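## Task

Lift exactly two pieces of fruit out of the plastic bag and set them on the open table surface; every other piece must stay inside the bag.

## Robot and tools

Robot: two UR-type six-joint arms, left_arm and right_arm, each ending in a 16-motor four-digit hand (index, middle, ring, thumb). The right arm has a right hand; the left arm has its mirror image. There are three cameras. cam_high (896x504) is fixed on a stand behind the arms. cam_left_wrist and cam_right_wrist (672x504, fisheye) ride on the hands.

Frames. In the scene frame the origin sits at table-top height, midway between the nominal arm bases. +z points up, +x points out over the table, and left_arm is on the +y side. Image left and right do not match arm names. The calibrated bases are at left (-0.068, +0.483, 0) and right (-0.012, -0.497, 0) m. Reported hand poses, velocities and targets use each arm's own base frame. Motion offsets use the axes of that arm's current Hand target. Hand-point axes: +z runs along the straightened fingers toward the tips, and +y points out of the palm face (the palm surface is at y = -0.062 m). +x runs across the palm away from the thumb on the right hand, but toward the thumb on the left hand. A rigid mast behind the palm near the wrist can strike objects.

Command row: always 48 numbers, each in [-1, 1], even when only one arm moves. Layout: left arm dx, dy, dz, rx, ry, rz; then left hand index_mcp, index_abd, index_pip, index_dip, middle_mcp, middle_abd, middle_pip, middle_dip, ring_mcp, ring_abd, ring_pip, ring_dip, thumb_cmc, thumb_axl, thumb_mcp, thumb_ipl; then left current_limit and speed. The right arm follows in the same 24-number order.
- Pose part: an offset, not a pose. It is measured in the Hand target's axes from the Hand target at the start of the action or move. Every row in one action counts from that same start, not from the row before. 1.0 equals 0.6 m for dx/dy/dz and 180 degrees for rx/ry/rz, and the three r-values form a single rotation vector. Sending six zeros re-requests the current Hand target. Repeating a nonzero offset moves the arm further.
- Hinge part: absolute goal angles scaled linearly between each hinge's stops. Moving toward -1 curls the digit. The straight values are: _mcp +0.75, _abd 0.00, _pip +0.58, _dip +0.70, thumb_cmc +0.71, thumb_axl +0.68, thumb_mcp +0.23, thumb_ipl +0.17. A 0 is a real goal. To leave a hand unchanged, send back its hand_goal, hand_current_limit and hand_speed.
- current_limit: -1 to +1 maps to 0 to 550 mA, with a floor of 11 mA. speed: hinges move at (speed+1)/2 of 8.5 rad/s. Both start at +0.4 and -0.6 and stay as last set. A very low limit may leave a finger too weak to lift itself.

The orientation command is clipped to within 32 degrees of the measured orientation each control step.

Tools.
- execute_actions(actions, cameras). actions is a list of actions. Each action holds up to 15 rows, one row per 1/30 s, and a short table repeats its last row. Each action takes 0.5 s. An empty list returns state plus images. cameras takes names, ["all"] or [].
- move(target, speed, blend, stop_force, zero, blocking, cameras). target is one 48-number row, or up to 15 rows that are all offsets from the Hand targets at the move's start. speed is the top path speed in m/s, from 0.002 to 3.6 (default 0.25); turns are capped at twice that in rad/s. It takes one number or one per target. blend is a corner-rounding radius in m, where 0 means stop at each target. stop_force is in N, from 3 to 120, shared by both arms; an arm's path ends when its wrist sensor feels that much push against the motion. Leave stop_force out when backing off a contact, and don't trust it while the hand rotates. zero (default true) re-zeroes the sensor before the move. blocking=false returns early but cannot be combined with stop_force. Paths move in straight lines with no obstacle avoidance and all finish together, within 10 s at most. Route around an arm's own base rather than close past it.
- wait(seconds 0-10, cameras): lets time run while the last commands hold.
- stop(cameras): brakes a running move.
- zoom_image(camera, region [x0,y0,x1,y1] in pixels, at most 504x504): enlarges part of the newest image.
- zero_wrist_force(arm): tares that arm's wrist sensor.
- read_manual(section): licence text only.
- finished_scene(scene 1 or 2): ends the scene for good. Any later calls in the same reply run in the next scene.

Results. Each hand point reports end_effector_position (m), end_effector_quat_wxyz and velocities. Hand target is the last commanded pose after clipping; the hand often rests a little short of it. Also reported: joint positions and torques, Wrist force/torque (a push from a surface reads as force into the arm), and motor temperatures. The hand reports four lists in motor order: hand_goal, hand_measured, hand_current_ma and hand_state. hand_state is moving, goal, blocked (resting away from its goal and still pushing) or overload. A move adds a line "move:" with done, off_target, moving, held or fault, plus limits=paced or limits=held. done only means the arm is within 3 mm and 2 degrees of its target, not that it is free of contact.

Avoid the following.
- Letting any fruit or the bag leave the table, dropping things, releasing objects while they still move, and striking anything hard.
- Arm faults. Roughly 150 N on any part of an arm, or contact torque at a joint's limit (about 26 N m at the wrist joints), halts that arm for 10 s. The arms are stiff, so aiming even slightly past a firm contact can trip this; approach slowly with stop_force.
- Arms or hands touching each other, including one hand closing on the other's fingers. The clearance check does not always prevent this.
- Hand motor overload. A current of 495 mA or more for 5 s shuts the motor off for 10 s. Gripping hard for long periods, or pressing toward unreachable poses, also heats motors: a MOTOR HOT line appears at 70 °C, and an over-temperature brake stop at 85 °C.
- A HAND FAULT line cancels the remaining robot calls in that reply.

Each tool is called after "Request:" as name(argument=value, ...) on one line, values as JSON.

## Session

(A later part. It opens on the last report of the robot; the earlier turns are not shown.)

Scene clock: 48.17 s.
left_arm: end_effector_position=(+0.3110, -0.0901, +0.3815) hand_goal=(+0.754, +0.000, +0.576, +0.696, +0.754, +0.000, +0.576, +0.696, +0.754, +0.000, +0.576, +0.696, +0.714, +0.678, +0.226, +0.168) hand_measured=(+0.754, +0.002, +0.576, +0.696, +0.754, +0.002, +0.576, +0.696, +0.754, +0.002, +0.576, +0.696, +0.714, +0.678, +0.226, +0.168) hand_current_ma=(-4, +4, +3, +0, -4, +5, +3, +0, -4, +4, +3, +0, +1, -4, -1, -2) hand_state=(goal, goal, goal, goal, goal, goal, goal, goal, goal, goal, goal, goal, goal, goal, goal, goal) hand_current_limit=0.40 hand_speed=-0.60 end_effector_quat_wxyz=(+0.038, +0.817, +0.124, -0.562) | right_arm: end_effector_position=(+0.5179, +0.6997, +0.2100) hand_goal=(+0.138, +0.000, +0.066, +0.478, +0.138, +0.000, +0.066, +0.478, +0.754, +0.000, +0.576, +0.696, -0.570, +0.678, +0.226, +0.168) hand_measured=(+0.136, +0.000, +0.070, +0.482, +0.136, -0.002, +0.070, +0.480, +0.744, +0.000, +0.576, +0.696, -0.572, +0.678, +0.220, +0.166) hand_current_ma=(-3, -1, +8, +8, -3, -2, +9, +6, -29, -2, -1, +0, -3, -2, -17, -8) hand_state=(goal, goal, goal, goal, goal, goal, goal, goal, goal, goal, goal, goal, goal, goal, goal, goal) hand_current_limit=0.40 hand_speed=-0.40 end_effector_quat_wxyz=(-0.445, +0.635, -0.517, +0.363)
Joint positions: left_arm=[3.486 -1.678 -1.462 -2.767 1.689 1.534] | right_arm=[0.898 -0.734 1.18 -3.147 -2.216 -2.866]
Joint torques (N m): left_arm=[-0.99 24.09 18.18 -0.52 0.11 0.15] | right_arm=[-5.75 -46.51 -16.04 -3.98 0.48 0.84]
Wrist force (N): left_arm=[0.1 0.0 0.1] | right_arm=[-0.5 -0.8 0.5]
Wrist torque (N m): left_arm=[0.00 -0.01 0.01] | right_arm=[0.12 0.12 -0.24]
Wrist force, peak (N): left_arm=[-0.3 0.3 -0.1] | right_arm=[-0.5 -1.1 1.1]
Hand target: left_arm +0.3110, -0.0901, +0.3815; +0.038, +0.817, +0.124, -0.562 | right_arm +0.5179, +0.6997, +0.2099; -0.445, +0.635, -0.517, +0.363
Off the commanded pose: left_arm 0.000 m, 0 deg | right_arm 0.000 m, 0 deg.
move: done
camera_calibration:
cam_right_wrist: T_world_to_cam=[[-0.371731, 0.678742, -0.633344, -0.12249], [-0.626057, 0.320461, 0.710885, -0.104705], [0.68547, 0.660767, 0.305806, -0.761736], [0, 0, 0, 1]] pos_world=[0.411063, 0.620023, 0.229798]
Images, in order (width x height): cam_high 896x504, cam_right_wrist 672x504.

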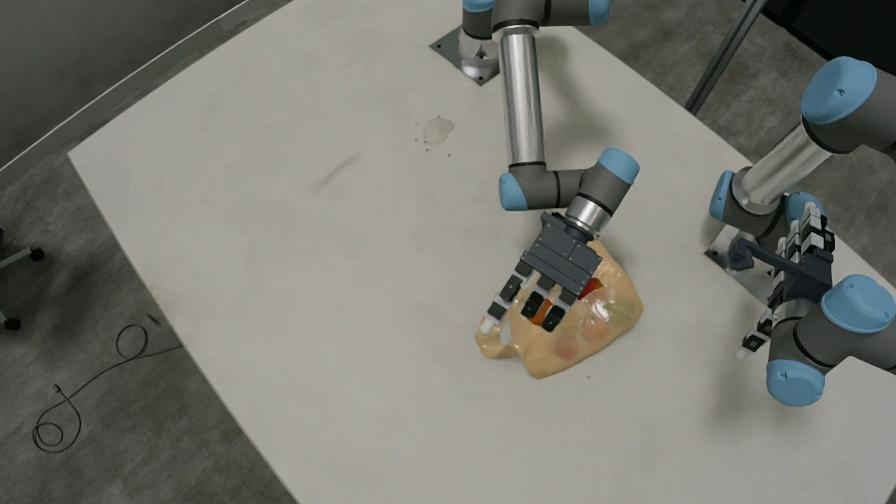

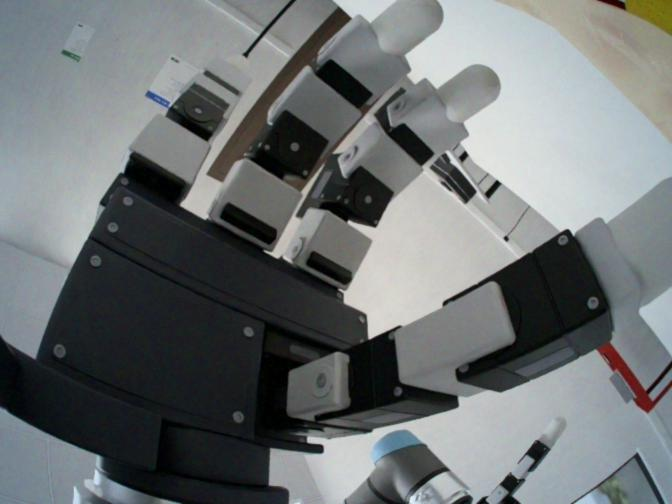

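Request:
move(target=[0,0,0,0,0,0,0.754,0,0.576,0.696,0.754,0,0.576,0.696,0.754,0,0.576,0.696,0.714,0.678,0.226,0.168,0.4,-0.6, 0,0.1253,0.0456,0,0,0,0.137,0,0.066,0.478,0.137,0,0.066,0.478,0.754,0,0.576,0.696,-0.571,0.678,0.225,0.168,0.4,-0.4], speed=0.15, cameras=["cam_high","cam_right_wrist"])

Request:
zoom_image(camera="cam_high", region=[460, 200, 660, 390])

Request:
zoom_image(camera="cam_right_wrist", region=[420, 0, 672, 252])

Scene clock: 50.53 s.
left_arm: end_effector_position=(+0.3110, -0.0901, +0.3815) hand_goal=(+0.754, +0.000, +0.576, +0.696, +0.754, +0.000, +0.576, +0.696, +0.754, +0.000, +0.576, +0.696, +0.714, +0.678, +0.226, +0.168) hand_measured=(+0.754, +0.002, +0.576, +0.696, +0.754, +0.002, +0.576, +0.696, +0.754, +0.002, +0.576, +0.696, +0.714, +0.678, +0.226, +0.168) hand_current_ma=(-4, +4, +3, +0, -4, +5, +3, +0, -4, +4, +3, +0, +1, -4, -1, -2) hand_state=(goal, goal, goal, goal, goal, goal, goal, goal, goal, goal, goal, goal, goal, goal, goal, goal) hand_current_limit=0.40 hand_speed=-0.60 end_effector_quat_wxyz=(+0.038, +0.817, +0.124, -0.562) | right_arm: end_effector_position=(+0.5180, +0.6996, +0.1298) hand_goal=(+0.138, +0.000, +0.066, +0.478, +0.138, +0.000, +0.066, +0.478, +0.754, +0.000, +0.576, +0.696, -0.570, +0.678, +0.226, +0.168) hand_measured=(+0.136, +0.000, +0.070, +0.482, +0.136, -0.002, +0.070, +0.480, +0.744, +0.000, +0.576, +0.696, -0.572, +0.678, +0.222, +0.166) hand_current_ma=(-5, -1, +8, +8, -4, -2, +9, +6, -29, -2, -1, +0, -3, -2, -16, -7) hand_state=(goal, goal, goal, goal, goal, goal, goal, goal, goal, goal, goal, goal, goal, goal, goal, goal) hand_current_limit=0.40 hand_speed=-0.40 end_effector_quat_wxyz=(-0.445, +0.635, -0.517, +0.363)
Joint positions: left_arm=[3.486 -1.678 -1.462 -2.767 1.689 1.534] | right_arm=[0.898 -0.634 1.219 -3.285 -2.216 -2.866]
Joint torques (N m): left_arm=[-0.52 24.28 18.66 -0.48 0.04 0.16] | right_arm=[-4.44 -56.72 -36.47 -1.77 1.88 -2.33]
Wrist force (N): left_arm=[0.0 0.2 0.1] | right_arm=[-0.3 -0.9 0.4]
Wrist torque (N m): left_arm=[0.02 0.01 -0.01] | right_arm=[0.10 0.10 -0.18]
Wrist force, peak (N): left_arm=[0.2 0.2 0.3] | right_arm=[-0.3 -2.4 -0.2]
Hand target: left_arm +0.3110, -0.0901, +0.3815; +0.038, +0.817, +0.124, -0.562 | right_arm +0.5180, +0.6997, +0.1299; -0.445, +0.635, -0.517, +0.363
Off the commanded pose: left_arm 0.000 m, 0 deg | right_arm 0.000 m, 0 deg.
move: done
camera_calibration:
cam_right_wrist: T_world_to_cam=[[-0.371567, 0.678871, -0.633302, -0.173295], [-0.625938, 0.320607, 0.710923, -0.0476789], [0.685667, 0.660564, 0.305804, -0.737236], [0, 0, 0, 1]] pos_world=[0.411264, 0.619923, 0.149598]
Images, in order (width x height): cam_high 896x504, cam_right_wrist 672x504.

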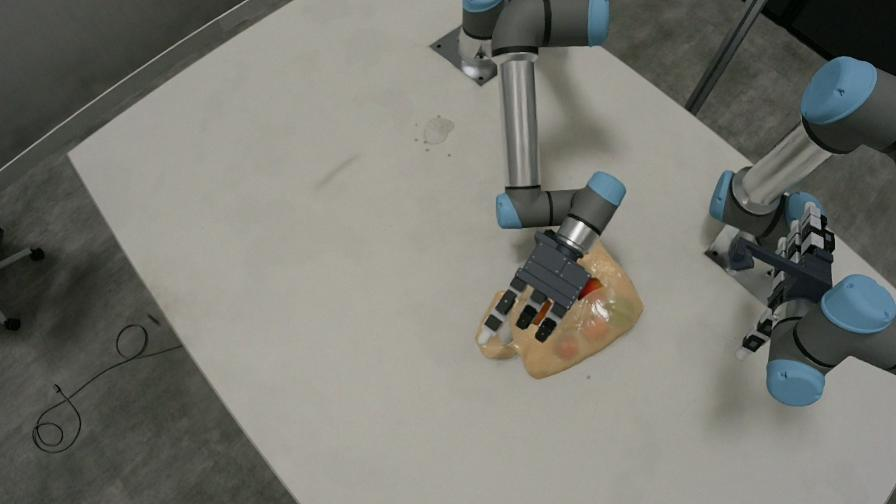

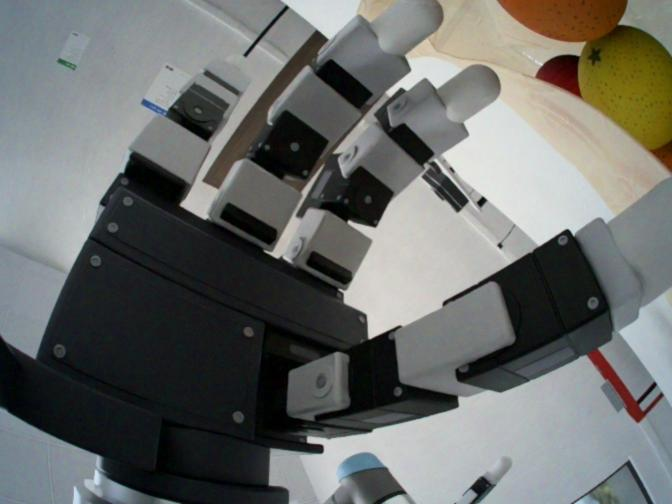

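Scaled by 2.520 from the camera's 896x504 image, which has a finer 1280x720 frame.

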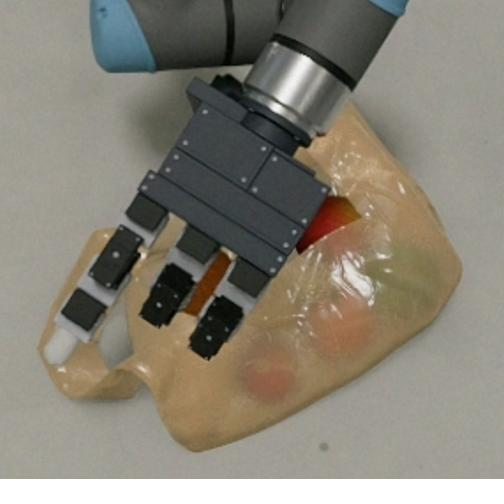

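Scaled by 2.000 from the camera's 672x504 image, which has a finer 960x720 frame.

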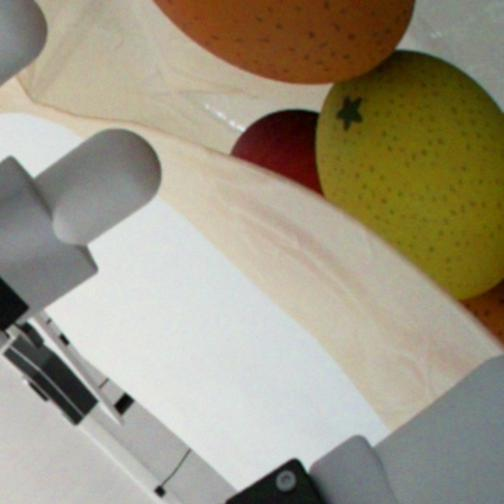

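Request:
move(target=[0,0,0,0,0,0,0.754,0,0.576,0.696,0.754,0,0.576,0.696,0.754,0,0.576,0.696,0.714,0.678,0.226,0.168,0.4,-0.6, 0.0081,-0.029,0.0311,0,0,0,0.137,0,0.066,0.478,0.137,0,0.066,0.478,0.754,0,0.576,0.696,-0.571,0.678,0.225,0.168,0.4,-0.4], speed=0.15, cameras=["cam_high","cam_right_wrist"])

Request:
zoom_image(camera="cam_high", region=[460, 200, 660, 390])

Request:
zoom_image(camera="cam_right_wrist", region=[420, 0, 672, 252])

Scene clock: 54.70 s.
left_arm: end_effector_position=(+0.3110, -0.0901, +0.3815) hand_goal=(+0.754, +0.000, +0.576, +0.696, +0.754, +0.000, +0.576, +0.696, +0.754, +0.000, +0.576, +0.696, +0.714, +0.678, +0.226, +0.168) hand_measured=(+0.754, +0.002, +0.576, +0.696, +0.754, +0.002, +0.576, +0.696, +0.754, +0.002, +0.576, +0.696, +0.714, +0.678, +0.226, +0.168) hand_current_ma=(-4, +4, +3, +0, -4, +5, +3, +0, -4, +4, +3, +0, +1, -4, -1, -2) hand_state=(goal, goal, goal, goal, goal, goal, goal, goal, goal, goal, goal, goal, goal, goal, goal, goal) hand_current_limit=0.40 hand_speed=-0.60 end_effector_quat_wxyz=(+0.038, +0.817, +0.124, -0.562) | right_arm: end_effector_position=(+0.5421, +0.6997, +0.1399) hand_goal=(+0.138, +0.000, +0.066, +0.478, +0.138, +0.000, +0.066, +0.478, +0.754, +0.000, +0.576, +0.696, -0.570, +0.678, +0.226, +0.168) hand_measured=(+0.136, +0.000, +0.070, +0.482, +0.136, -0.002, +0.070, +0.480, +0.744, +0.000, +0.576, +0.696, -0.572, +0.678, +0.222, +0.166) hand_current_ma=(-5, -1, +8, +8, -4, -2, +8, +6, -29, -2, -1, +0, -3, -2, -16, -7) hand_state=(goal, goal, goal, goal, goal, goal, goal, goal, goal, goal, goal, goal, goal, goal, goal, goal) hand_current_limit=0.40 hand_speed=-0.40 end_effector_quat_wxyz=(-0.445, +0.635, -0.517, +0.363) end_effector_velocity=(-0.001, -0.001, -0.002) end_effector_angular_velocity=(-0.002, +0.002, +0.000)
Joint positions: left_arm=[3.486 -1.678 -1.462 -2.767 1.689 1.534] | right_arm=[0.872 -0.621 1.162 -3.25 -2.192 -2.88]
Joint velocities: left_arm=[within noise] | right_arm=[0 0 0.006 -0.003 0 0]
Joint torques (N m): left_arm=[-1.31 24.65 18.09 -0.36 0.08 0.08] | right_arm=[5.78 -58.27 -7.87 -4.25 -3.1 1.15]
Wrist force (N): left_arm=[-0.1 0.0 0.1] | right_arm=[-0.3 -1.1 0.1]
Wrist torque (N m): left_arm=[-0.01 0.02 0.00] | right_arm=[0.06 0.06 -0.21]
Wrist force, peak (N): left_arm=[-0.1 0.5 0.0] | right_arm=[0.0 -1.6 0.6]
Hand target: left_arm +0.3110, -0.0901, +0.3815; +0.038, +0.817, +0.124, -0.562 | right_arm +0.5420, +0.6997, +0.1399; -0.445, +0.635, -0.517, +0.363
Off the commanded pose: left_arm 0.000 m, 0 deg | right_arm 0.000 m, 0 deg.
move: done
camera_calibration:
cam_right_wrist: T_world_to_cam=[[-0.371773, 0.678764, -0.633296, -0.157857], [-0.626031, 0.320415, 0.710928, -0.0396479], [0.68547, 0.660767, 0.305806, -0.756956], [0, 0, 0, 1]] pos_world=[0.435363, 0.620023, 0.159698]
Images, in order (width x height): cam_high 896x504, cam_right_wrist 672x504.

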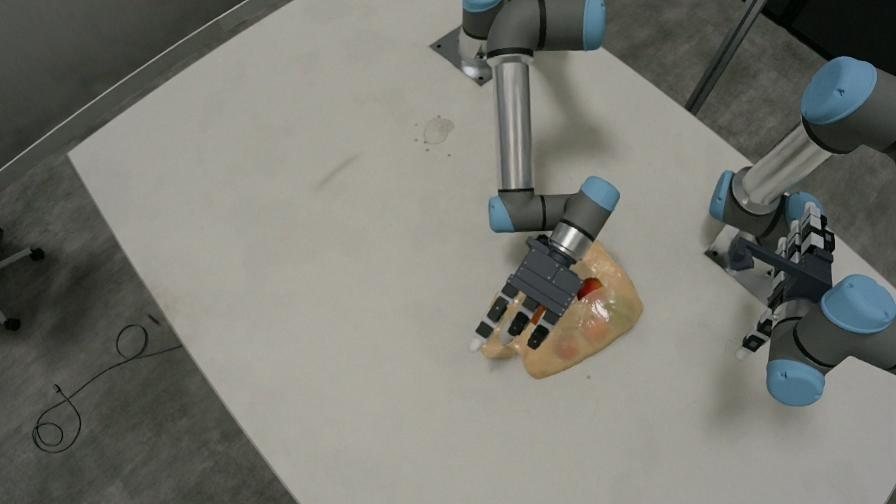

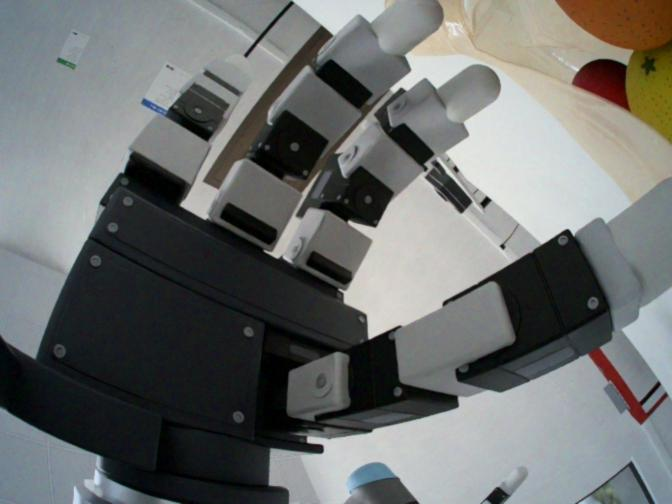

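Scaled by 2.520 from the camera's 896x504 image, which has a finer 1280x720 frame.

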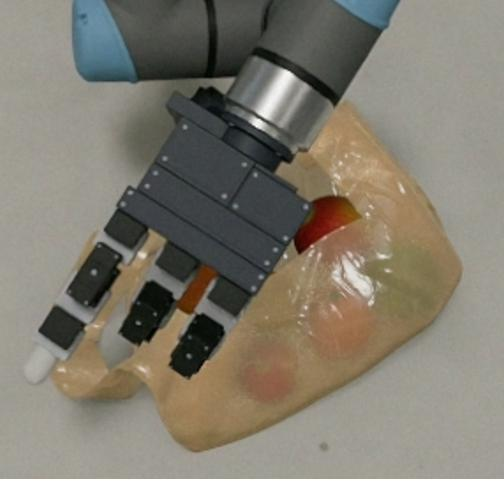

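Scaled by 2.000 from the camera's 672x504 image, which has a finer 960x720 frame.

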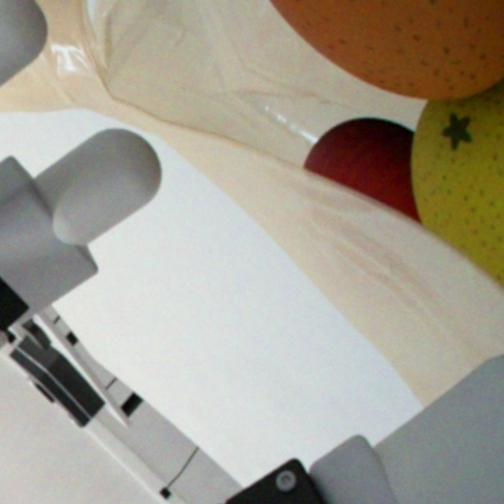

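Request:
move(target=[0,0,0,0,0,0,0.754,0,0.576,0.696,0.754,0,0.576,0.696,0.754,0,0.576,0.696,0.714,0.678,0.226,0.168,0.4,-0.6, 0.013,0.048,0.0147,0,0,0,0.137,0,0.066,0.478,0.137,0,0.066,0.478,0.754,0,0.576,0.696,-0.571,0.678,0.225,0.168,0.4,-0.4], speed=0.1, cameras=["cam_high","cam_right_wrist"])

Request:
zoom_image(camera="cam_high", region=[460, 230, 600, 390])

Request:
zoom_image(camera="cam_right_wrist", region=[420, 0, 672, 252])

Scene clock: 57.80 s.
left_arm: end_effector_position=(+0.3110, -0.0901, +0.3815) hand_goal=(+0.754, +0.000, +0.576, +0.696, +0.754, +0.000, +0.576, +0.696, +0.754, +0.000, +0.576, +0.696, +0.714, +0.678, +0.226, +0.168) hand_measured=(+0.754, +0.002, +0.576, +0.696, +0.754, +0.002, +0.576, +0.696, +0.754, +0.002, +0.576, +0.696, +0.714, +0.678, +0.226, +0.168) hand_current_ma=(-4, +4, +3, +0, -4, +5, +3, +0, -4, +4, +3, +0, +1, -4, -1, -2) hand_state=(goal, goal, goal, goal, goal, goal, goal, goal, goal, goal, goal, goal, goal, goal, goal, goal) hand_current_limit=0.40 hand_speed=-0.60 end_effector_quat_wxyz=(+0.038, +0.817, +0.124, -0.562) | right_arm: end_effector_position=(+0.5421, +0.6916, +0.1095) hand_goal=(+0.138, +0.000, +0.066, +0.478, +0.138, +0.000, +0.066, +0.478, +0.754, +0.000, +0.576, +0.696, -0.570, +0.678, +0.226, +0.168) hand_measured=(+0.136, +0.000, +0.070, +0.482, +0.136, -0.002, +0.070, +0.480, +0.744, +0.000, +0.576, +0.696, -0.572, +0.678, +0.222, +0.166) hand_current_ma=(-5, -1, +7, +7, -4, -2, +8, +6, -29, -2, -1, +0, -3, -2, -16, -7) hand_state=(goal, goal, goal, goal, goal, goal, goal, goal, goal, goal, goal, goal, goal, goal, goal, goal) hand_current_limit=0.40 hand_speed=-0.40 end_effector_quat_wxyz=(-0.445, +0.635, -0.517, +0.363)
Joint positions: left_arm=[3.486 -1.678 -1.462 -2.767 1.689 1.534] | right_arm=[0.865 -0.593 1.198 -3.315 -2.186 -2.884]
Joint torques (N m): left_arm=[-0.42 25.09 18.86 -0.5 0.16 0.17] | right_arm=[2.51 -62.46 -36.02 -0.92 0.31 -1.68]
Wrist force (N): left_arm=[-0.3 0.1 0.1] | right_arm=[-0.4 -1.0 0.0]
Wrist torque (N m): left_arm=[0.00 0.04 -0.03] | right_arm=[0.11 0.10 -0.20]
Wrist force, peak (N): left_arm=[-0.4 0.1 -0.2] | right_arm=[-0.2 -2.0 -0.1]
Hand target: left_arm +0.3110, -0.0901, +0.3815; +0.038, +0.817, +0.124, -0.562 | right_arm +0.5421, +0.6917, +0.1098; -0.445, +0.635, -0.517, +0.363
Off the commanded pose: left_arm 0.000 m, 0 deg | right_arm 0.000 m, 0 deg.
move: done
camera_calibration:
cam_right_wrist: T_world_to_cam=[[-0.371788, 0.678724, -0.633331, -0.171512], [-0.625788, 0.320679, 0.711024, -0.0157907], [0.685685, 0.660681, 0.305512, -0.74234], [0, 0, 0, 1]] pos_world=[0.435364, 0.611923, 0.129398]
Images, in order (width x height): cam_high 896x504, cam_right_wrist 672x504.

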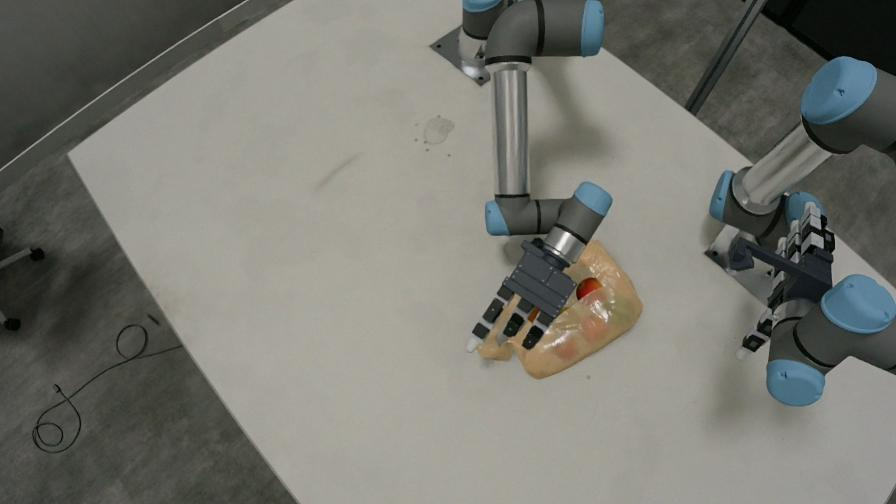

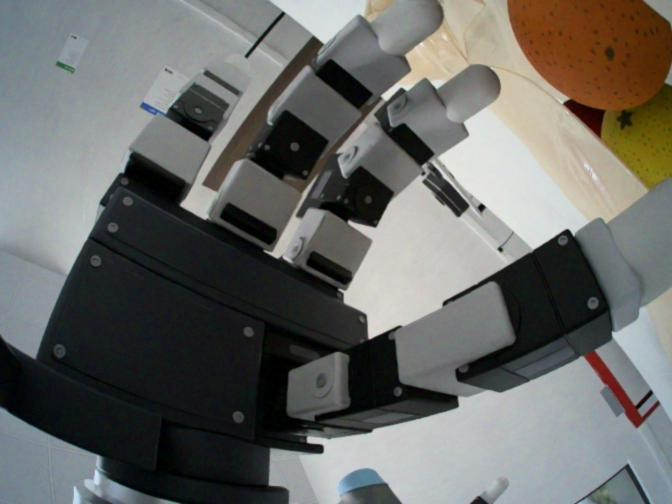

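Scaled by 3.150 from the camera's 896x504 image, which has a finer 1280x720 frame.

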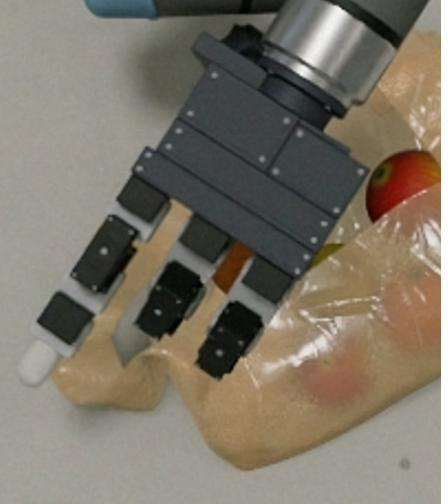

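Scaled by 2.000 from the camera's 672x504 image, which has a finer 960x720 frame.

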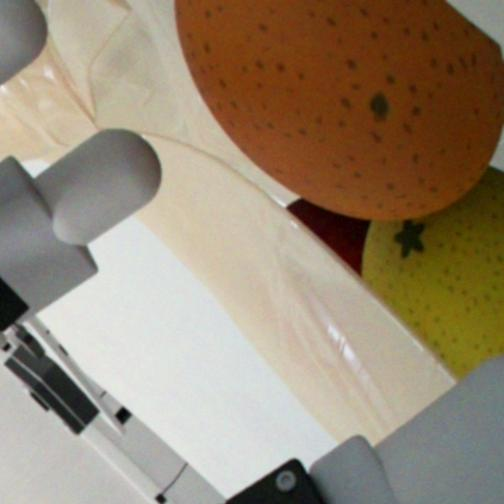

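Request:
move(target=[0,0,0,0,0,0,0.754,0,0.576,0.696,0.754,0,0.576,0.696,0.754,0,0.576,0.696,0.714,0.678,0.226,0.168,0.4,-0.6, 0,0.0392,0.0143,0,0,0,0.137,0,0.066,0.478,0.137,0,0.066,0.478,0.754,0,0.576,0.696,-0.571,0.678,0.225,0.168,0.4,-0.4], speed=0.06, cameras=["cam_high","cam_right_wrist"], stop_force=6)

Request:
zoom_image(camera="cam_high", region=[460, 230, 600, 390])

Request:
zoom_image(camera="cam_right_wrist", region=[360, 0, 672, 252])

Scene clock: 60.43 s.
left_arm: end_effector_position=(+0.3110, -0.0901, +0.3815) hand_goal=(+0.754, +0.000, +0.576, +0.696, +0.754, +0.000, +0.576, +0.696, +0.754, +0.000, +0.576, +0.696, +0.714, +0.678, +0.226, +0.168) hand_measured=(+0.754, +0.002, +0.576, +0.696, +0.754, +0.002, +0.576, +0.696, +0.754, +0.002, +0.576, +0.696, +0.714, +0.678, +0.226, +0.168) hand_current_ma=(-4, +4, +3, +0, -4, +5, +3, +0, -4, +4, +3, +0, +1, -4, -1, -2) hand_state=(goal, goal, goal, goal, goal, goal, goal, goal, goal, goal, goal, goal, goal, goal, goal, goal) hand_current_limit=0.40 hand_speed=-0.60 end_effector_quat_wxyz=(+0.038, +0.817, +0.124, -0.562) | right_arm: end_effector_position=(+0.5422, +0.6917, +0.0848) hand_goal=(+0.138, +0.000, +0.066, +0.478, +0.138, +0.000, +0.066, +0.478, +0.754, +0.000, +0.576, +0.696, -0.570, +0.678, +0.226, +0.168) hand_measured=(+0.136, +0.000, +0.070, +0.482, +0.136, -0.002, +0.070, +0.480, +0.744, +0.000, +0.576, +0.696, -0.572, +0.678, +0.222, +0.166) hand_current_ma=(-5, -1, +7, +7, -4, -2, +8, +6, -29, -2, -1, +0, -3, -2, -16, -7) hand_state=(goal, goal, goal, goal, goal, goal, goal, goal, goal, goal, goal, goal, goal, goal, goal, goal) hand_current_limit=0.40 hand_speed=-0.40 end_effector_quat_wxyz=(-0.445, +0.635, -0.517, +0.363)
Joint positions: left_arm=[3.486 -1.678 -1.462 -2.767 1.689 1.534] | right_arm=[0.865 -0.557 1.198 -3.352 -2.186 -2.884]
Joint torques (N m): left_arm=[-0.53 24.83 18.14 -0.43 0.05 0.21] | right_arm=[-3.4 -62.62 -35.36 -0.88 1.74 -2.28]
Wrist force (N): left_arm=[-0.1 0.0 0.0] | right_arm=[0.0 -0.9 0.4]
Wrist torque (N m): left_arm=[0.00 0.01 0.00] | right_arm=[0.10 0.06 -0.16]
Wrist force, peak (N): left_arm=[0.1 0.1 0.4] | right_arm=[-0.2 -1.9 -0.1]
Hand target: left_arm +0.3110, -0.0901, +0.3815; +0.038, +0.817, +0.124, -0.562 | right_arm +0.5422, +0.6917, +0.0848; -0.445, +0.635, -0.517, +0.363
Off the commanded pose: left_arm 0.000 m, 0 deg | right_arm 0.000 m, 0 deg.
move: done
camera_calibration:
cam_right_wrist: T_world_to_cam=[[-0.371569, 0.678898, -0.633272, -0.187494], [-0.626019, 0.320498, 0.710902, 0.0020342], [0.685593, 0.660589, 0.305916, -0.734776], [0, 0, 0, 1]] pos_world=[0.435364, 0.612023, 0.104598]
Images, in order (width x height): cam_high 896x504, cam_right_wrist 672x504.

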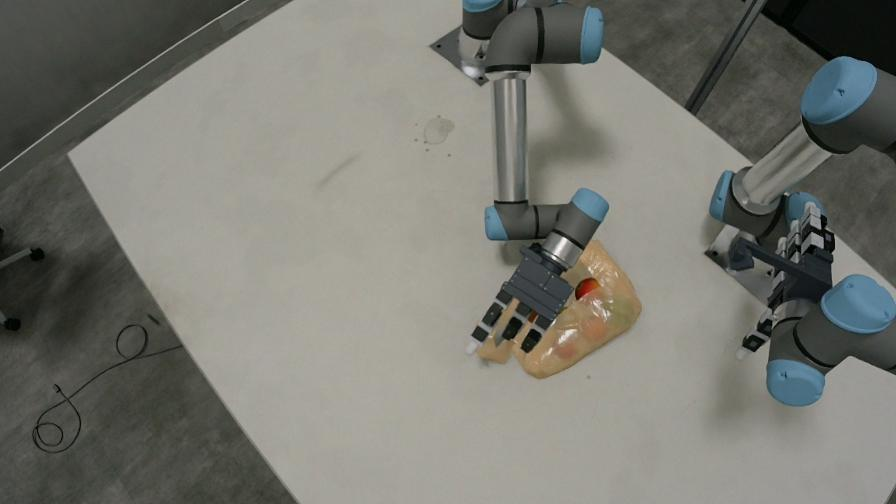

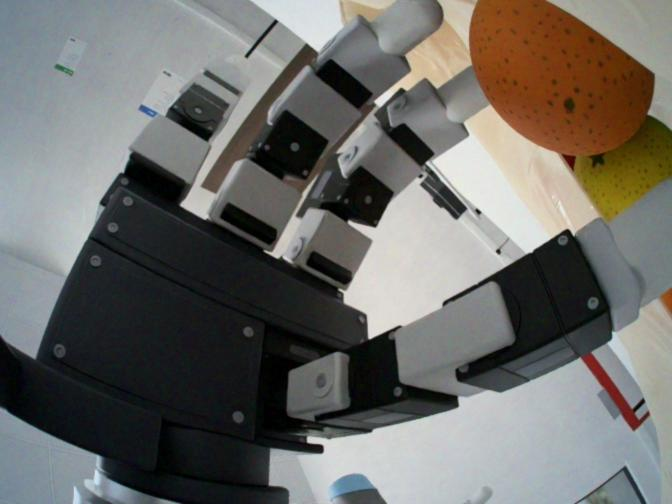

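Scaled by 3.150 from the camera's 896x504 image, which has a finer 1280x720 frame.

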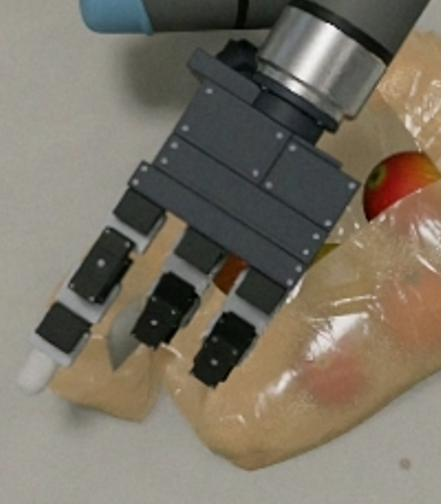

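Scaled by 1.615 from the camera's 672x504 image, which has a finer 960x720 frame.

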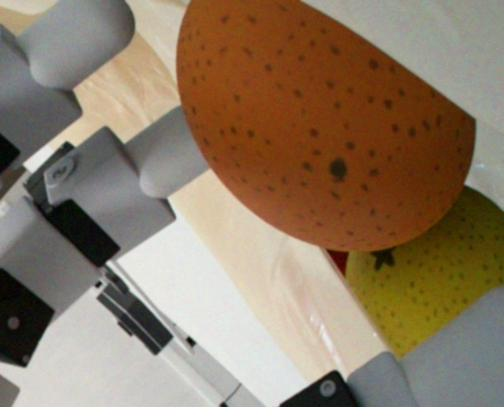

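Request:
move(target=[0,0,0,0,0,0,0.754,0,0.576,0.696,0.754,0,0.576,0.696,0.754,0,0.576,0.696,0.714,0.678,0.226,0.168,0.4,-0.6, 0,0.0313,0.0114,0,0,0,0.137,0,0.066,0.478,0.137,0,0.066,0.478,0.754,0,0.576,0.696,-0.571,0.678,0.225,0.168,0.4,-0.4], speed=0.05, cameras=["cam_high","cam_right_wrist"], stop_force=6)

Request:
zoom_image(camera="cam_high", region=[460, 230, 600, 390])

Request:
zoom_image(camera="cam_right_wrist", region=[360, 0, 672, 252])

Scene clock: 62.77 s.
left_arm: end_effector_position=(+0.3110, -0.0901, +0.3815) hand_goal=(+0.754, +0.000, +0.576, +0.696, +0.754, +0.000, +0.576, +0.696, +0.754, +0.000, +0.576, +0.696, +0.714, +0.678, +0.226, +0.168) hand_measured=(+0.754, +0.002, +0.576, +0.696, +0.754, +0.002, +0.576, +0.696, +0.754, +0.002, +0.576, +0.696, +0.714, +0.678, +0.226, +0.168) hand_current_ma=(-4, +4, +3, +0, -4, +5, +3, +0, -4, +4, +3, +0, +1, -4, -1, -2) hand_state=(goal, goal, goal, goal, goal, goal, goal, goal, goal, goal, goal, goal, goal, goal, goal, goal) hand_current_limit=0.40 hand_speed=-0.60 end_effector_quat_wxyz=(+0.038, +0.817, +0.124, -0.562) | right_arm: end_effector_position=(+0.5422, +0.6917, +0.0648) hand_goal=(+0.138, +0.000, +0.066, +0.478, +0.138, +0.000, +0.066, +0.478, +0.754, +0.000, +0.576, +0.696, -0.570, +0.678, +0.226, +0.168) hand_measured=(+0.136, +0.000, +0.070, +0.482, +0.136, -0.002, +0.070, +0.480, +0.744, +0.000, +0.576, +0.696, -0.572, +0.678, +0.222, +0.166) hand_current_ma=(-5, -1, +7, +7, -4, -2, +8, +6, -29, -2, -1, +0, -3, -2, -16, -7) hand_state=(goal, goal, goal, goal, goal, goal, goal, goal, goal, goal, goal, goal, goal, goal, goal, goal) hand_current_limit=0.40 hand_speed=-0.40 end_effector_quat_wxyz=(-0.445, +0.635, -0.517, +0.363)
Joint positions: left_arm=[3.486 -1.678 -1.462 -2.767 1.689 1.534] | right_arm=[0.864 -0.526 1.195 -3.381 -2.186 -2.884]
Joint torques (N m): left_arm=[-0.86 24.92 18.1 -0.44 0.09 0.16] | right_arm=[-5.35 -63.13 -20.15 -0.83 1.7 -2.43]
Wrist force (N): left_arm=[0.0 0.0 0.0] | right_arm=[-0.1 -0.6 0.2]
Wrist torque (N m): left_arm=[0.00 0.01 0.00] | right_arm=[0.19 0.07 -0.19]
Wrist force, peak (N): left_arm=[0.1 0.1 -0.4] | right_arm=[-0.2 -1.8 -0.1]
Hand target: left_arm +0.3110, -0.0901, +0.3815; +0.038, +0.817, +0.124, -0.562 | right_arm +0.5422, +0.6916, +0.0648; -0.445, +0.635, -0.517, +0.363
Off the commanded pose: left_arm 0.000 m, 0 deg | right_arm 0.000 m, 0 deg.
move: done
camera_calibration:
cam_right_wrist: T_world_to_cam=[[-0.371567, 0.678962, -0.633205, -0.200168], [-0.626042, 0.320405, 0.710923, 0.0163799], [0.685572, 0.660569, 0.306007, -0.728712], [0, 0, 0, 1]] pos_world=[0.435463, 0.612023, 0.0845988]
Images, in order (width x height): cam_high 896x504, cam_right_wrist 672x504.

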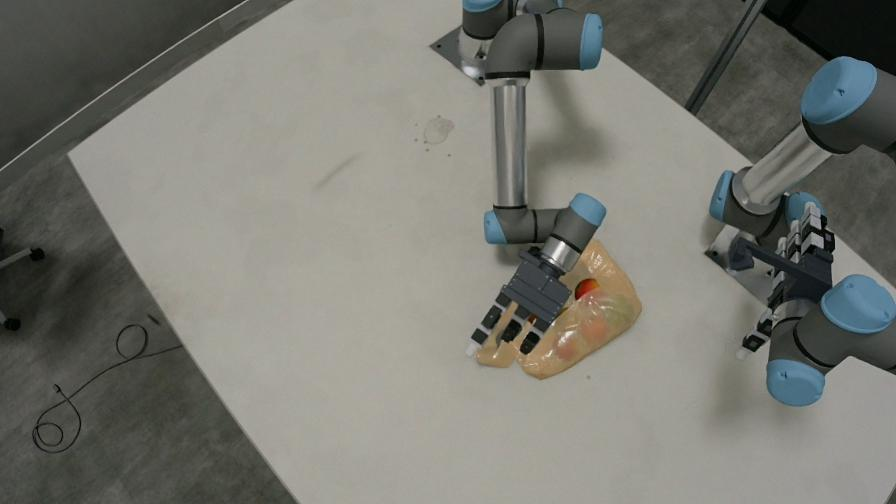

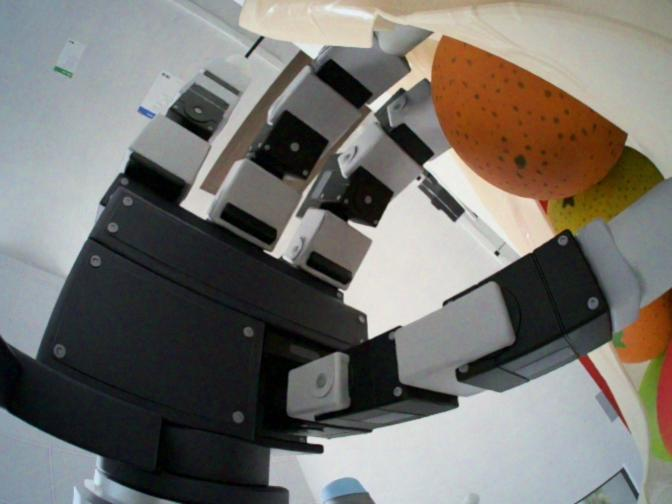

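Scaled by 3.150 from the camera's 896x504 image, which has a finer 1280x720 frame.

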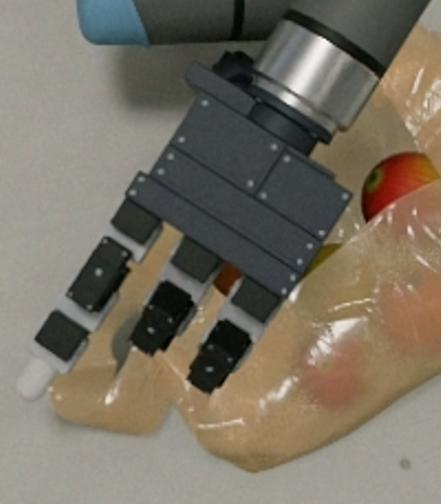

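Scaled by 1.615 from the camera's 672x504 image, which has a finer 960x720 frame.

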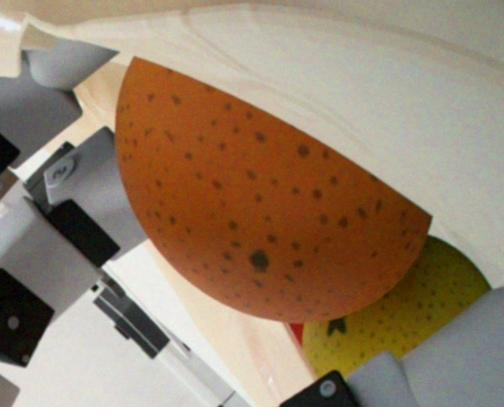

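Request:
move(target=[0,0,0,0,0,0,0.754,0,0.576,0.696,0.754,0,0.576,0.696,0.754,0,0.576,0.696,0.714,0.678,0.226,0.168,0.4,-0.6, 0,0,0,0,0,0,0.055,0,0.03,0.44,0.055,0,0.03,0.44,0.754,0,0.576,0.696,-0.571,0.678,0.112,0.168,0.1,-0.8], speed=0.05, cameras=["cam_high","cam_right_wrist"])

Request:
zoom_image(camera="cam_right_wrist", region=[360, 0, 672, 252])

Scene clock: 64.67 s.
left_arm: end_effector_position=(+0.3110, -0.0901, +0.3815) hand_goal=(+0.754, +0.000, +0.576, +0.696, +0.754, +0.000, +0.576, +0.696, +0.754, +0.000, +0.576, +0.696, +0.714, +0.678, +0.226, +0.168) hand_measured=(+0.754, +0.002, +0.576, +0.696, +0.754, +0.002, +0.576, +0.696, +0.754, +0.002, +0.576, +0.696, +0.714, +0.678, +0.226, +0.168) hand_current_ma=(-4, +4, +3, +0, -4, +5, +3, +0, -4, +4, +3, +0, +1, -4, -1, -2) hand_state=(goal, goal, goal, goal, goal, goal, goal, goal, goal, goal, goal, goal, goal, goal, goal, goal) hand_current_limit=0.40 hand_speed=-0.60 end_effector_quat_wxyz=(+0.038, +0.817, +0.124, -0.562) | right_arm: end_effector_position=(+0.5422, +0.6916, +0.0648) hand_goal=(+0.056, +0.000, +0.030, +0.440, +0.056, +0.000, +0.030, +0.440, +0.754, +0.000, +0.576, +0.696, -0.570, +0.678, +0.112, +0.168) hand_measured=(+0.056, +0.000, +0.034, +0.444, +0.056, -0.002, +0.034, +0.444, +0.744, +0.000, +0.576, +0.696, -0.572, +0.678, +0.114, +0.166) hand_current_ma=(+0, -1, +11, +8, +0, -2, +11, +7, -29, -2, -1, +0, -3, -2, +4, -5) hand_state=(goal, goal, goal, goal, goal, goal, goal, goal, goal, goal, goal, goal, goal, goal, goal, goal) hand_current_limit=0.10 hand_speed=-0.80 end_effector_quat_wxyz=(-0.445, +0.635, -0.517, +0.363)
Joint positions: left_arm=[3.486 -1.678 -1.462 -2.767 1.689 1.534] | right_arm=[0.864 -0.526 1.196 -3.381 -2.186 -2.884]
Joint torques (N m): left_arm=[-1.49 24.82 18.11 -0.38 0.1 0.19] | right_arm=[-5.24 -62.36 -9.75 -0.86 1.09 -2.42]
Wrist force (N): left_arm=[0.0 0.1 0.0] | right_arm=[0.0 -0.7 0.2]
Wrist torque (N m): left_arm=[0.01 0.00 0.00] | right_arm=[0.19 0.06 -0.18]
Wrist force, peak (N): left_arm=[-0.3 -0.2 0.2] | right_arm=[0.2 -0.9 0.2]
Hand target: left_arm +0.3110, -0.0901, +0.3815; +0.038, +0.817, +0.124, -0.562 | right_arm +0.5422, +0.6916, +0.0648; -0.445, +0.635, -0.517, +0.363
Off the commanded pose: left_arm 0.000 m, 0 deg | right_arm 0.000 m, 0 deg.
move: done
camera_calibration:
cam_right_wrist: T_world_to_cam=[[-0.371569, 0.678898, -0.633272, -0.200055], [-0.626019, 0.320498, 0.710902, 0.0163469], [0.685593, 0.660589, 0.305916, -0.72866], [0, 0, 0, 1]] pos_world=[0.435464, 0.611923, 0.0845985]
Images, in order (width x height): cam_high 896x504, cam_right_wrist 672x504.

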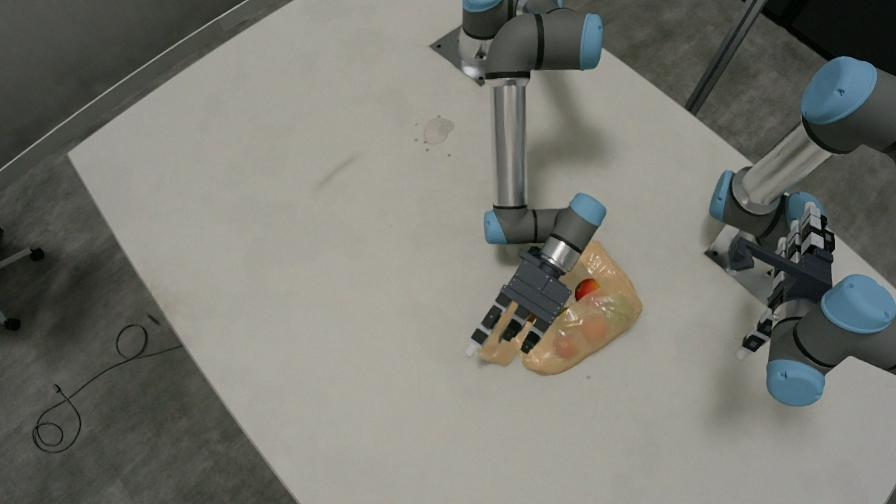

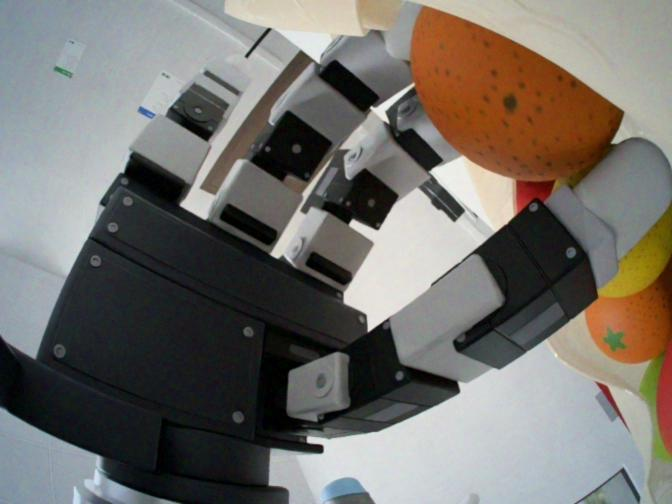

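Scaled by 1.615 from the camera's 672x504 image, which has a finer 960x720 frame.

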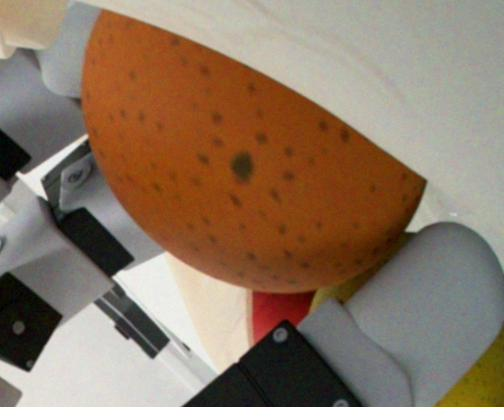

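Request:
move(target=[0,0,0,0,0,0,0.754,0,0.576,0.696,0.754,0,0.576,0.696,0.754,0,0.576,0.696,0.714,0.678,0.226,0.168,0.4,-0.6, 0,0,0,0,0,0,-0.05,0,0.0,0.42,-0.05,0,0.0,0.42,0.754,0,0.576,0.696,-0.571,0.678,0.03,0.14,0.1,-0.85], speed=0.05, cameras=["cam_high","cam_right_wrist"])

Request:
zoom_image(camera="cam_right_wrist", region=[360, 0, 672, 252])

Scene clock: 65.67 s.
left_arm: end_effector_position=(+0.3110, -0.0901, +0.3815) hand_goal=(+0.754, +0.000, +0.576, +0.696, +0.754, +0.000, +0.576, +0.696, +0.754, +0.000, +0.576, +0.696, +0.714, +0.678, +0.226, +0.168) hand_measured=(+0.754, +0.002, +0.576, +0.696, +0.754, +0.002, +0.576, +0.696, +0.754, +0.002, +0.576, +0.696, +0.714, +0.678, +0.226, +0.168) hand_current_ma=(-4, +4, +3, +0, -4, +5, +3, +0, -4, +4, +3, +0, +1, -4, -1, -2) hand_state=(goal, goal, goal, goal, goal, goal, goal, goal, goal, goal, goal, goal, goal, goal, goal, goal) hand_current_limit=0.40 hand_speed=-0.60 end_effector_quat_wxyz=(+0.038, +0.817, +0.124, -0.562) | right_arm: end_effector_position=(+0.5422, +0.6916, +0.0648) hand_goal=(-0.050, +0.000, +0.000, +0.420, -0.050, +0.000, +0.000, +0.420, +0.754, +0.000, +0.576, +0.696, -0.570, +0.678, +0.030, +0.140) hand_measured=(-0.028, +0.000, +0.006, +0.424, +0.022, -0.012, +0.026, +0.430, +0.744, +0.000, +0.576, +0.696, -0.552, +0.678, +0.088, +0.152) hand_current_ma=(+76, +0, +15, +9, +299, -31, +84, +25, -29, -2, -1, +0, +56, -1, +288, +51) hand_state=(blocked, goal, goal, goal, blocked, goal, blocked, goal, goal, goal, goal, goal, goal, goal, blocked, goal) hand_current_limit=0.10 hand_speed=-0.85 end_effector_quat_wxyz=(-0.445, +0.635, -0.517, +0.363)
Joint positions: left_arm=[3.486 -1.678 -1.462 -2.767 1.689 1.534] | right_arm=[0.864 -0.526 1.196 -3.381 -2.186 -2.884]
Joint torques (N m): left_arm=[-0.91 24.45 18.24 -0.34 0.1 0.23] | right_arm=[-5.6 -62.21 -10.24 -0.9 0.86 -2.31]
Wrist force (N): left_arm=[-0.1 0.1 0.1] | right_arm=[0.1 -0.4 0.2]
Wrist torque (N m): left_arm=[0.00 0.01 -0.01] | right_arm=[0.23 0.04 -0.17]
Wrist force, peak (N): left_arm=[0.1 -0.1 0.3] | right_arm=[0.1 -0.8 0.3]
Hand target: left_arm +0.3110, -0.0901, +0.3815; +0.038, +0.817, +0.124, -0.562 | right_arm +0.5422, +0.6916, +0.0648; -0.445, +0.635, -0.517, +0.363
Off the commanded pose: left_arm 0.000 m, 0 deg | right_arm 0.000 m, 0 deg.
move: done
camera_calibration:
cam_right_wrist: T_world_to_cam=[[-0.371569, 0.678898, -0.633272, -0.200055], [-0.626019, 0.320498, 0.710902, 0.0163469], [0.685593, 0.660589, 0.305916, -0.72866], [0, 0, 0, 1]] pos_world=[0.435464, 0.611923, 0.0845985]
Images, in order (width x height): cam_high 896x504, cam_right_wrist 672x504.

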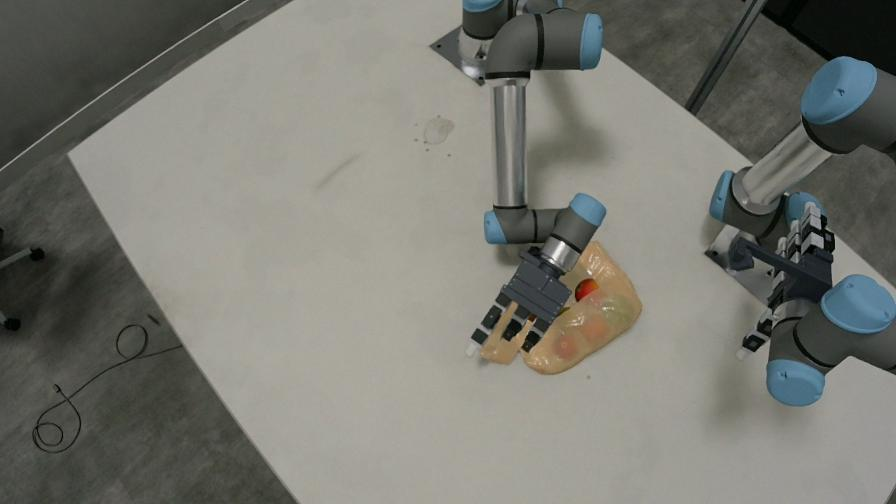

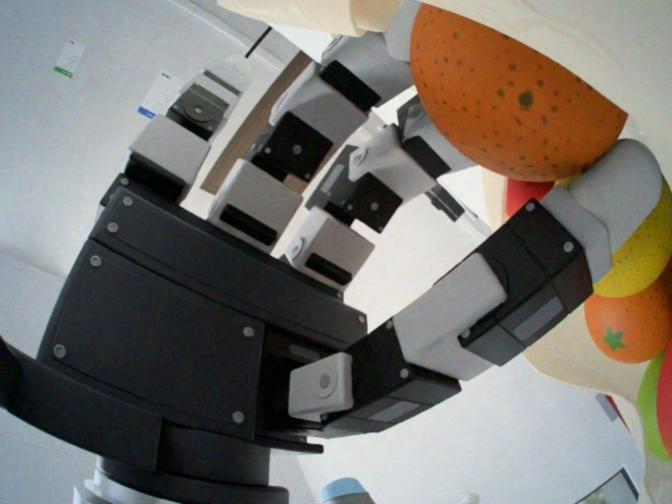

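Scaled by 1.615 from the camera's 672x504 image, which has a finer 960x720 frame.

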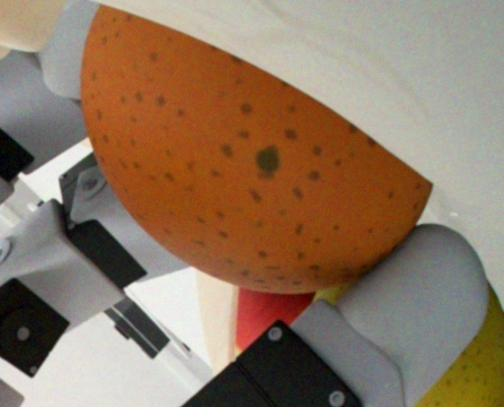

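Request:
move(target=[0,0,0,0,0,0,0.754,0,0.576,0.696,0.754,0,0.576,0.696,0.754,0,0.576,0.696,0.714,0.678,0.226,0.168,0.4,-0.6, 0,0,0,0,0,0,-0.10,0,-0.02,0.40,-0.10,0,-0.03,0.40,0.754,0,0.576,0.696,-0.60,0.678,-0.03,0.10,0.5,-0.85], speed=0.05, cameras=["cam_right_wrist"])

Request:
zoom_image(camera="cam_right_wrist", region=[360, 0, 672, 252])

Scene clock: 66.93 s.
left_arm: end_effector_position=(+0.3110, -0.0901, +0.3815) hand_goal=(+0.754, +0.000, +0.576, +0.696, +0.754, +0.000, +0.576, +0.696, +0.754, +0.000, +0.576, +0.696, +0.714, +0.678, +0.226, +0.168) hand_measured=(+0.754, +0.002, +0.576, +0.696, +0.754, +0.002, +0.576, +0.696, +0.754, +0.002, +0.576, +0.696, +0.714, +0.678, +0.226, +0.168) hand_current_ma=(-4, +4, +3, +0, -4, +5, +3, +0, -4, +4, +3, +0, +1, -4, -1, -2) hand_state=(goal, goal, goal, goal, goal, goal, goal, goal, goal, goal, goal, goal, goal, goal, goal, goal) hand_current_limit=0.40 hand_speed=-0.60 end_effector_quat_wxyz=(+0.038, +0.817, +0.124, -0.562) | right_arm: end_effector_position=(+0.5422, +0.6916, +0.0648) hand_goal=(-0.100, +0.000, -0.020, +0.400, -0.100, +0.000, -0.030, +0.400, +0.754, +0.000, +0.576, +0.696, -0.600, +0.678, -0.030, +0.100) hand_measured=(-0.042, +0.006, +0.004, +0.416, +0.014, -0.022, +0.026, +0.428, +0.744, +0.000, +0.576, +0.696, -0.552, +0.678, +0.088, +0.148) hand_current_ma=(+230, +11, +79, +48, +412, -57, +207, +93, -29, -2, -1, +0, +176, +0, +413, +242) hand_state=(blocked, goal, blocked, goal, blocked, blocked, blocked, blocked, goal, goal, goal, goal, blocked, goal, blocked, blocked) hand_current_limit=0.50 hand_speed=-0.85 end_effector_quat_wxyz=(-0.445, +0.635, -0.517, +0.363)
Joint positions: left_arm=[3.486 -1.678 -1.462 -2.767 1.689 1.534] | right_arm=[0.864 -0.526 1.196 -3.381 -2.186 -2.884]
Joint torques (N m): left_arm=[-0.74 24.5 18.53 -0.27 0.11 0.24] | right_arm=[-4.69 -61.64 -9.29 -1.01 0.51 -2.16]
Wrist force (N): left_arm=[0.0 0.0 -0.1] | right_arm=[0.2 -0.4 0.4]
Wrist torque (N m): left_arm=[0.00 0.01 0.00] | right_arm=[0.22 0.03 -0.16]
Wrist force, peak (N): left_arm=[0.1 0.0 -0.4] | right_arm=[0.0 -0.7 0.2]
Hand target: left_arm +0.3110, -0.0901, +0.3815; +0.038, +0.817, +0.124, -0.562 | right_arm +0.5422, +0.6916, +0.0648; -0.445, +0.635, -0.517, +0.363
Off the commanded pose: left_arm 0.000 m, 0 deg | right_arm 0.000 m, 0 deg.
move: done
camera_calibration:
cam_right_wrist: T_world_to_cam=[[-0.371569, 0.678898, -0.633272, -0.200055], [-0.626019, 0.320498, 0.710902, 0.0163469], [0.685593, 0.660589, 0.305916, -0.72866], [0, 0, 0, 1]] pos_world=[0.435464, 0.611923, 0.0845985]
Images, in order (width x height): cam_right_wrist 672x504.

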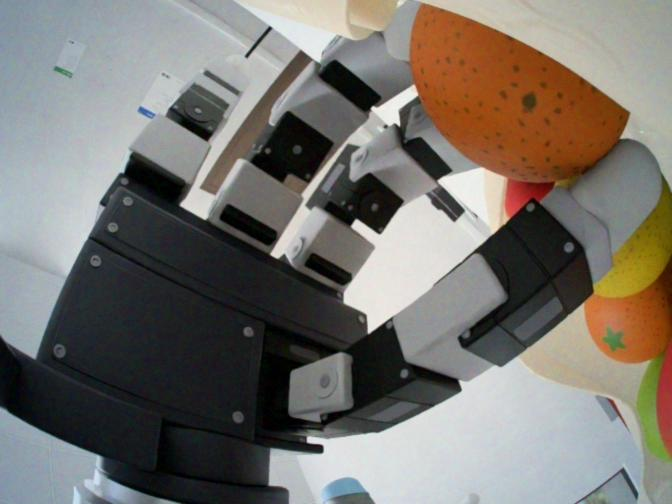

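Scaled by 1.615 from the camera's 672x504 image, which has a finer 960x720 frame.

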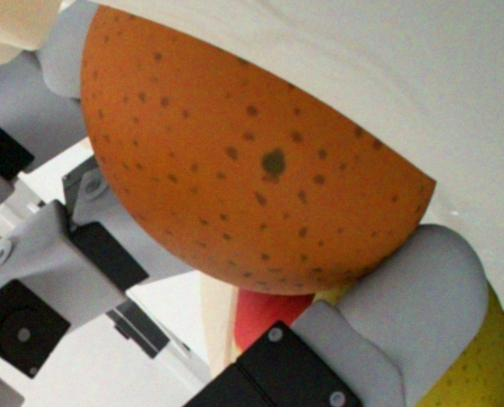

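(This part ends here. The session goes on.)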